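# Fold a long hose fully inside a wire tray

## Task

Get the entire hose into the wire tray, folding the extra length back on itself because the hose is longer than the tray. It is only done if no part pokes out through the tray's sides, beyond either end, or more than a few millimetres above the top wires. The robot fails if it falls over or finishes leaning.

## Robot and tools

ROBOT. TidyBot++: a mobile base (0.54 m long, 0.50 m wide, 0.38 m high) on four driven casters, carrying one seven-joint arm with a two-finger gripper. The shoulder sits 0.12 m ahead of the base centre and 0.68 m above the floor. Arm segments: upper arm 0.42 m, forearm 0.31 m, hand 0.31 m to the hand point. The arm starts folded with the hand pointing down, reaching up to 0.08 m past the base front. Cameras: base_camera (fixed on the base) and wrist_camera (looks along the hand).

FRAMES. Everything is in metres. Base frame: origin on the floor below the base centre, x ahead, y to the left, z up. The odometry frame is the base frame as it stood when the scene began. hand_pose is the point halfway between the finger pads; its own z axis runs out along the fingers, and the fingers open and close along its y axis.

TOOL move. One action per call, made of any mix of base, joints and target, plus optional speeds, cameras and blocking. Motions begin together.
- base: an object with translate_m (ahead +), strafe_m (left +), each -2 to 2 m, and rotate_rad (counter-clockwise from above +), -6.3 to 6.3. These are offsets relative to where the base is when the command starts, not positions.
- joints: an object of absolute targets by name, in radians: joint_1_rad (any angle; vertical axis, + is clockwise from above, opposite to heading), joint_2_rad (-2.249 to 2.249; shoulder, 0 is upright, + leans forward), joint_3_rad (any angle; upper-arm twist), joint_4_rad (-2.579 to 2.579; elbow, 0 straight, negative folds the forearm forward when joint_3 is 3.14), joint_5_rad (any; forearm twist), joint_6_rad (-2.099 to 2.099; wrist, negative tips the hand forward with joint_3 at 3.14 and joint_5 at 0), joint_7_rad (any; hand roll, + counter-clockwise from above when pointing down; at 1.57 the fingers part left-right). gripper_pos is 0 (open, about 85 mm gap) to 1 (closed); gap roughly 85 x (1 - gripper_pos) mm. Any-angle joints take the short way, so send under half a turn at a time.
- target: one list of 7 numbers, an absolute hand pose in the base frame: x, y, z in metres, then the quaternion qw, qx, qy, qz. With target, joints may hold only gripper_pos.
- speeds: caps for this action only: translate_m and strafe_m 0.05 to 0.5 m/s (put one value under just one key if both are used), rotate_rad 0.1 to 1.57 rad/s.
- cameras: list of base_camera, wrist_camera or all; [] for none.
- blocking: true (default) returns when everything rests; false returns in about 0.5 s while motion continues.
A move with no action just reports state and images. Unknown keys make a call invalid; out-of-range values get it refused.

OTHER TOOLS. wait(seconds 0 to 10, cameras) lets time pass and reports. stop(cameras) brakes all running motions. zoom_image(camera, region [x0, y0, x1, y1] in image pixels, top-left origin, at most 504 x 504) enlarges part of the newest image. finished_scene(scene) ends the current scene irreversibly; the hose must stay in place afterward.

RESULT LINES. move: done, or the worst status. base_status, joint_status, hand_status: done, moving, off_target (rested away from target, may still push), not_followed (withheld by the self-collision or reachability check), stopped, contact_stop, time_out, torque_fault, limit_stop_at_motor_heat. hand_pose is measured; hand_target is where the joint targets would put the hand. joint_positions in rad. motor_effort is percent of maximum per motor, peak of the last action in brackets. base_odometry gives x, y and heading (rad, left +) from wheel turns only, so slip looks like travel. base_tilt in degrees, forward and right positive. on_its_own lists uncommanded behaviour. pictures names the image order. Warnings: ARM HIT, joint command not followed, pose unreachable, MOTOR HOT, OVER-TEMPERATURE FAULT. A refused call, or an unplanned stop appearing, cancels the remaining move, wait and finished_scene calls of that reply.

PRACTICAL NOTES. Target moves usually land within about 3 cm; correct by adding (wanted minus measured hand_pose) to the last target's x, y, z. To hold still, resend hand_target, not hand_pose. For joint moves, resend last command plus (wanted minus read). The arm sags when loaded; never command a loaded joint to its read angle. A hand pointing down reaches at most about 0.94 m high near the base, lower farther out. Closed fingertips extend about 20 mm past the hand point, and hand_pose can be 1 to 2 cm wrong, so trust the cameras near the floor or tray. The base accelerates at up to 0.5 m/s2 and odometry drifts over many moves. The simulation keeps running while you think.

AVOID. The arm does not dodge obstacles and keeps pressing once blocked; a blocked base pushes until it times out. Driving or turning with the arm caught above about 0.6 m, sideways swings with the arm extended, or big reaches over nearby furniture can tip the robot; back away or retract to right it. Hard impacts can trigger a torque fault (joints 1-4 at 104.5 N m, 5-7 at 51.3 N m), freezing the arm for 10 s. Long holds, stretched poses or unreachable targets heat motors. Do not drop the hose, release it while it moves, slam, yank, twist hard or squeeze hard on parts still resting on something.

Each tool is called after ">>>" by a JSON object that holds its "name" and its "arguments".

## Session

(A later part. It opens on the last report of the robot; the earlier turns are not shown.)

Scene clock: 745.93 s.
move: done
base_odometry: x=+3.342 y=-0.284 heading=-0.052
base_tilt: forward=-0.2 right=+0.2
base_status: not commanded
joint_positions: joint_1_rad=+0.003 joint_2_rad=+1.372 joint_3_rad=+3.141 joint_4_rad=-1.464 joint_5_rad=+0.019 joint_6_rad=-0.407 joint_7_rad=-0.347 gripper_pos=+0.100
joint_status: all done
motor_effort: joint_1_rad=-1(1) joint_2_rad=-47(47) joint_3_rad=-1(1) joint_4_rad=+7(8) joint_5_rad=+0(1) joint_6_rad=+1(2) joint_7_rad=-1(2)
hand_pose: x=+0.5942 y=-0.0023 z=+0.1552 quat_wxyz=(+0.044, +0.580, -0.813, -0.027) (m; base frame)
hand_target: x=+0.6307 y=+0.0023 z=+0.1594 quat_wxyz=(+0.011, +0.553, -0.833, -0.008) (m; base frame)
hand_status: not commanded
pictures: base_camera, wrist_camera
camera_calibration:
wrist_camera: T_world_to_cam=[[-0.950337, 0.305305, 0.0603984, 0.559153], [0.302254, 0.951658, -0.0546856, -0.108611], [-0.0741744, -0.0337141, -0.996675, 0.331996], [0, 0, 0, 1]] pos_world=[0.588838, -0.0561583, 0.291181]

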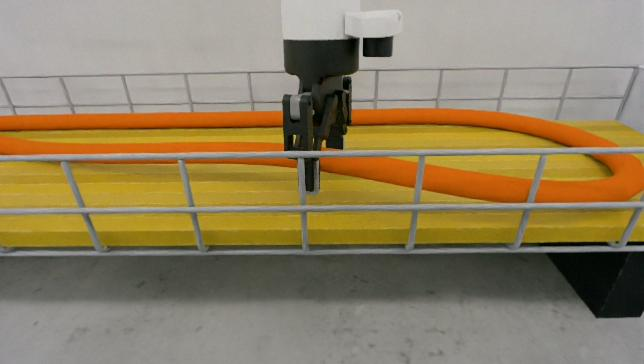

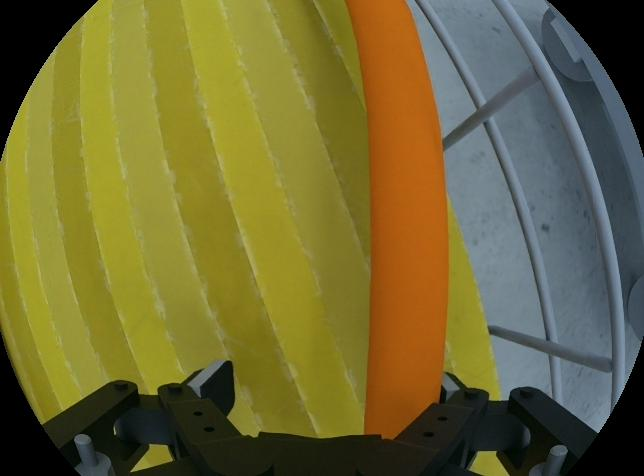

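>>> {"name": "move", "arguments": {"base": {"translate_m": -0.02}, "cameras": ["wrist_camera"]}}

Scene clock: 750.80 s.
move: done
base_odometry: x=+3.322 y=-0.283 heading=-0.052
base_tilt: forward=-0.2 right=+0.1
base_status: done
joint_positions: joint_1_rad=+0.002 joint_2_rad=+1.372 joint_3_rad=+3.140 joint_4_rad=-1.452 joint_5_rad=+0.019 joint_6_rad=-0.407 joint_7_rad=-0.349 gripper_pos=+0.100
joint_status: not commanded
motor_effort: joint_1_rad=+0(2) joint_2_rad=-46(47) joint_3_rad=+1(2) joint_4_rad=+7(8) joint_5_rad=+0(1) joint_6_rad=+1(2) joint_7_rad=+0(1)
hand_pose: x=+0.6014 y=-0.0006 z=+0.1561 quat_wxyz=(+0.038, +0.580, -0.813, -0.024) (m; base frame)
hand_target: x=+0.6307 y=+0.0023 z=+0.1594 quat_wxyz=(+0.011, +0.553, -0.833, -0.008) (m; base frame)
hand_status: not commanded
pictures: wrist_camera
camera_calibration:
wrist_camera: T_world_to_cam=[[-0.951009, 0.30517, 0.0495318, 0.567534], [0.302811, 0.951747, -0.0498304, -0.113418], [-0.0623485, -0.0323904, -0.997529, 0.326481], [0, 0, 0, 1]] pos_world=[0.59443, -0.0546737, 0.291912]

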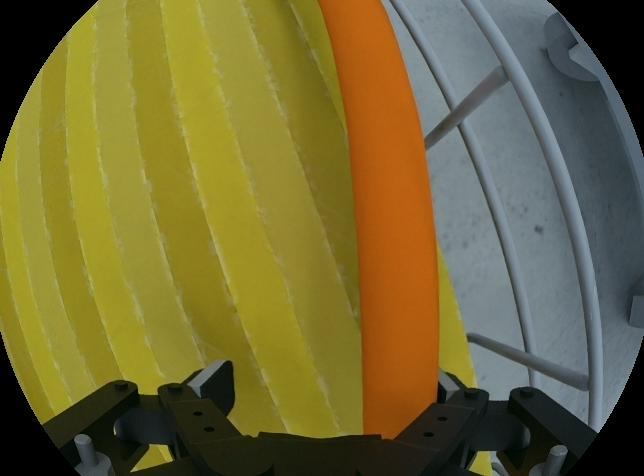

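>>> {"name": "move", "arguments": {"base": {"translate_m": -0.015}, "cameras": []}}

>>> {"name": "move", "arguments": {"joints": {"joint_2_rad": 1.05, "joint_4_rad": -1.75, "joint_6_rad": -0.38}}}

Scene clock: 755.43 s.
move: done
base_odometry: x=+3.306 y=-0.282 heading=-0.052
base_tilt: forward=-0.2 right=+0.2
base_status: done
joint_positions: joint_1_rad=+0.001 joint_2_rad=+1.371 joint_3_rad=+3.140 joint_4_rad=-1.448 joint_5_rad=+0.019 joint_6_rad=-0.407 joint_7_rad=-0.349 gripper_pos=+0.100
joint_status: not commanded
motor_effort: joint_1_rad=+1(3) joint_2_rad=-45(47) joint_3_rad=+0(2) joint_4_rad=+6(7) joint_5_rad=+0(1) joint_6_rad=+1(3) joint_7_rad=-1(1)
hand_pose: x=+0.6049 y=-0.0005 z=+0.1569 quat_wxyz=(+0.036, +0.580, -0.813, -0.022) (m; base frame)
hand_target: x=+0.6307 y=+0.0023 z=+0.1594 quat_wxyz=(+0.011, +0.553, -0.833, -0.008) (m; base frame)
hand_status: not commanded
pictures: none
No camera images: "cameras" was empty.

Scene clock: 756.97 s.
move: done
base_odometry: x=+3.306 y=-0.282 heading=-0.052
base_tilt: forward=-0.2 right=+0.2
base_status: not commanded
joint_positions: joint_1_rad=+0.001 joint_2_rad=+1.039 joint_3_rad=+3.140 joint_4_rad=-1.729 joint_5_rad=+0.019 joint_6_rad=-0.407 joint_7_rad=-0.349 gripper_pos=+0.100
joint_status: all done
motor_effort: joint_1_rad=+0(1) joint_2_rad=-39(49) joint_3_rad=-1(1) joint_4_rad=+5(7) joint_5_rad=+0(1) joint_6_rad=+0(1) joint_7_rad=-1(1)
hand_pose: x=+0.5863 y=-0.0005 z=+0.2916 quat_wxyz=(+0.015, +0.581, -0.814, -0.007) (m; base frame)
hand_target: x=+0.5773 y=+0.0022 z=+0.2839 quat_wxyz=(+0.016, +0.553, -0.833, -0.011) (m; base frame)
hand_status: not commanded
pictures: base_camera, wrist_camera
camera_calibration:
wrist_camera: T_world_to_cam=[[-0.952462, 0.304612, -0.0052777, 0.563295], [0.304618, 0.951915, -0.0326305, -0.108264], [-0.00491573, -0.032687, -0.999454, 0.427627], [0, 0, 0, 1]] pos_world=[0.571599, -0.054551, 0.426834]

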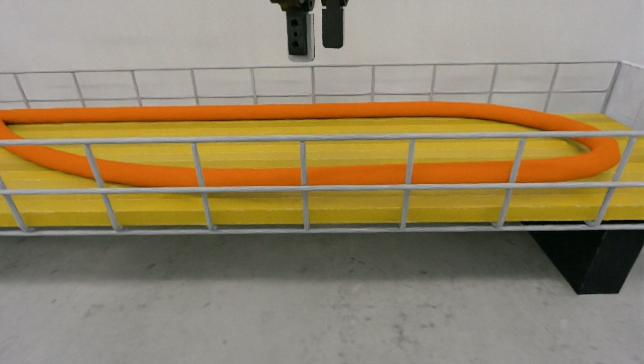

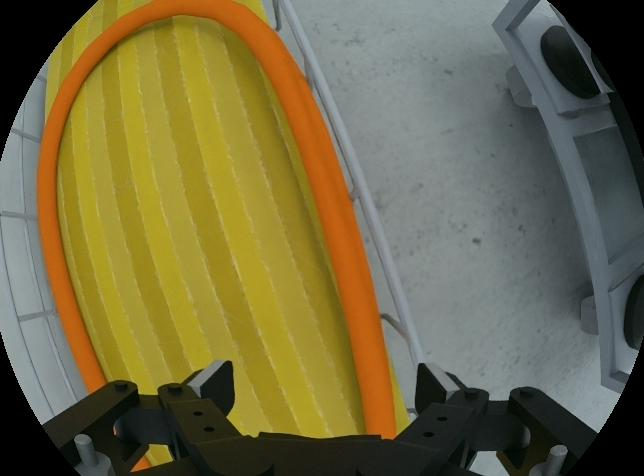

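>>> {"name": "move", "arguments": {"base": {"translate_m": -0.3, "strafe_m": 0.4}, "joints": {"joint_1_rad": 0, "joint_2_rad": 0.2, "joint_4_rad": -1.2, "joint_6_rad": -1.1, "joint_7_rad": 1.57}}}

>>> {"name": "zoom_image", "arguments": {"camera": "wrist_camera", "region": [100, 200, 550, 450]}}

Scene clock: 768.47 s.
move: done
base_odometry: x=+3.027 y=+0.133 heading=-0.051
base_tilt: forward=-0.2 right=+0.1
base_status: done
joint_positions: joint_1_rad=-0.006 joint_2_rad=+0.189 joint_3_rad=+3.139 joint_4_rad=-1.217 joint_5_rad=+0.019 joint_6_rad=-1.018 joint_7_rad=+1.516 gripper_pos=+0.100
joint_status: all done
motor_effort: joint_1_rad=-1(4) joint_2_rad=-28(44) joint_3_rad=+0(2) joint_4_rad=+19(19) joint_5_rad=+0(1) joint_6_rad=+6(6) joint_7_rad=-1(2)
hand_pose: x=+0.7128 y=+0.0014 z=+0.9125 quat_wxyz=(-0.002, +0.936, -0.020, +0.352) (m; base frame)
hand_target: x=+0.6987 y=+0.0022 z=+0.8982 quat_wxyz=(-0.001, +0.949, +0.000, +0.315) (m; base frame)
hand_status: not commanded
pictures: base_camera, wrist_camera
camera_calibration:
wrist_camera: T_world_to_cam=[[0.00325352, -0.999547, -0.0299364, 0.0295551], [-0.741361, 0.0176795, -0.670873, 1.20093], [0.671098, 0.0243764, -0.740968, 0.331057], [0, 0, 0, 1]] pos_world=[0.668057, 0.000239825, 1.05186]

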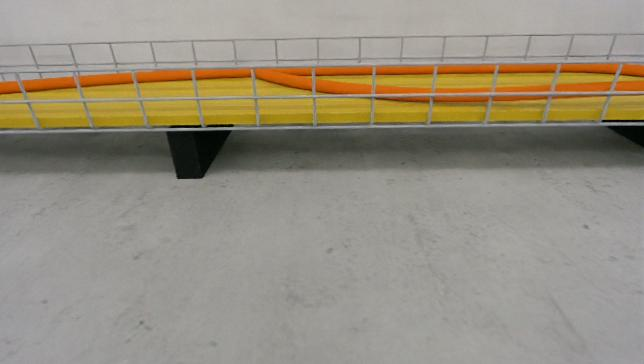

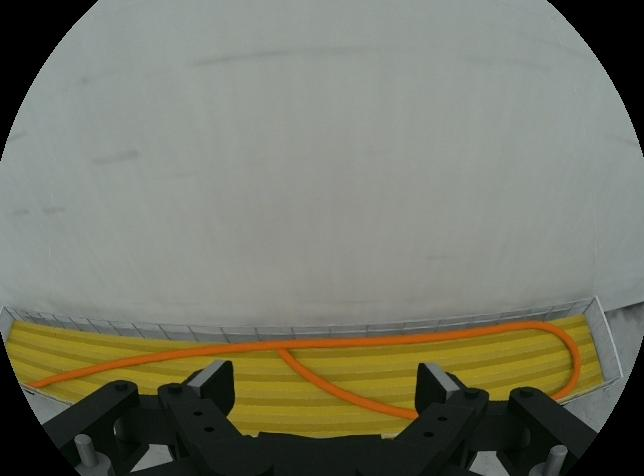

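Scaled by 1.120.

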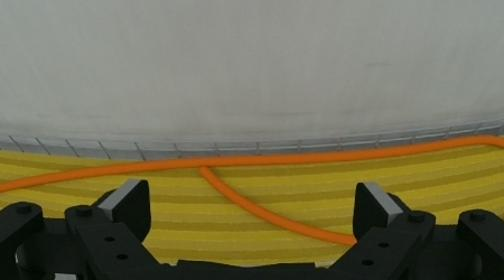

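>>> {"name": "move", "arguments": {"base": {"strafe_m": 1.1, "translate_m": 0.1}}}

>>> {"name": "zoom_image", "arguments": {"camera": "base_camera", "region": [150, 20, 450, 150]}}

>>> {"name": "zoom_image", "arguments": {"camera": "wrist_camera", "region": [150, 250, 450, 450]}}

Scene clock: 775.90 s.
move: done
base_odometry: x=+3.183 y=+1.227 heading=-0.051
base_tilt: forward=-0.2 right=+0.1
base_status: done
joint_positions: joint_1_rad=-0.002 joint_2_rad=+0.189 joint_3_rad=+3.139 joint_4_rad=-1.217 joint_5_rad=+0.019 joint_6_rad=-1.020 joint_7_rad=+1.518 gripper_pos=+0.100
joint_status: not commanded
motor_effort: joint_1_rad=-1(3) joint_2_rad=-28(30) joint_3_rad=+0(2) joint_4_rad=+19(20) joint_5_rad=+0(1) joint_6_rad=+6(6) joint_7_rad=-1(1)
hand_pose: x=+0.7123 y=-0.0010 z=+0.9121 quat_wxyz=(-0.001, +0.936, -0.021, +0.351) (m; base frame)
hand_target: x=+0.6987 y=+0.0022 z=+0.8982 quat_wxyz=(-0.001, +0.949, +0.000, +0.315) (m; base frame)
hand_status: not commanded
pictures: base_camera, wrist_camera
camera_calibration:
wrist_camera: T_world_to_cam=[[0.00102852, -0.9996, -0.0282535, 0.0271793], [-0.74269, 0.018156, -0.66939, 1.19994], [0.669635, 0.0216721, -0.742374, 0.333485], [0, 0, 0, 1]] pos_world=[0.667841, -0.00184497, 1.05156]

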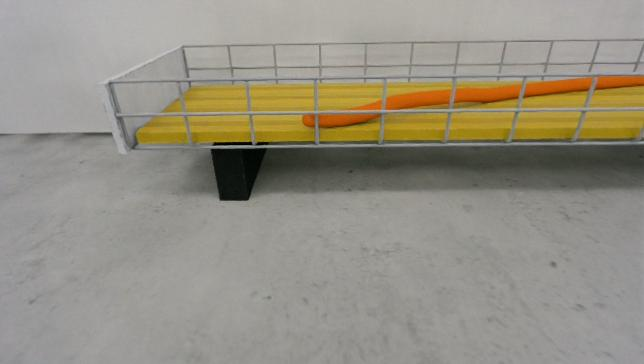

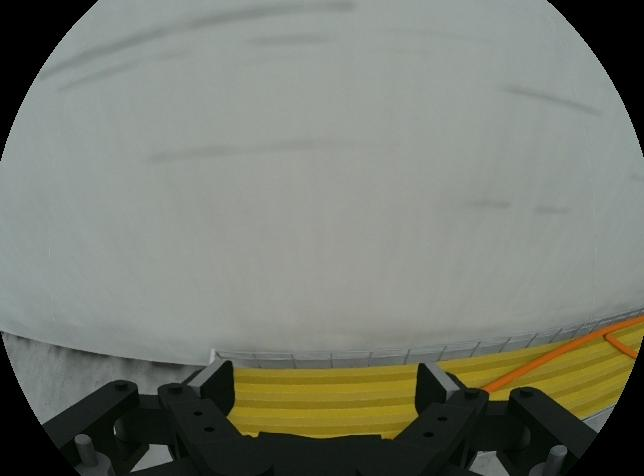

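Scaled by 1.680.

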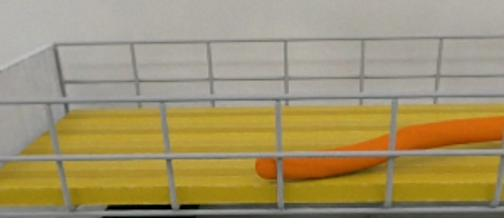

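Scaled by 1.680.

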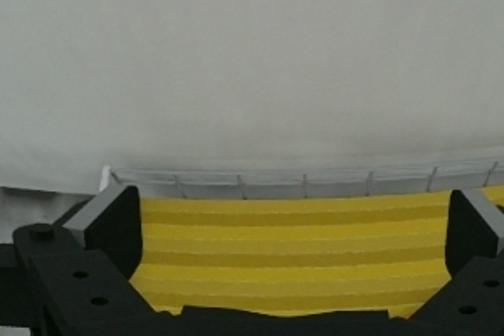

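>>> {"name": "finished_scene", "arguments": {"scene": 1}}

The scene is finished: the task was done.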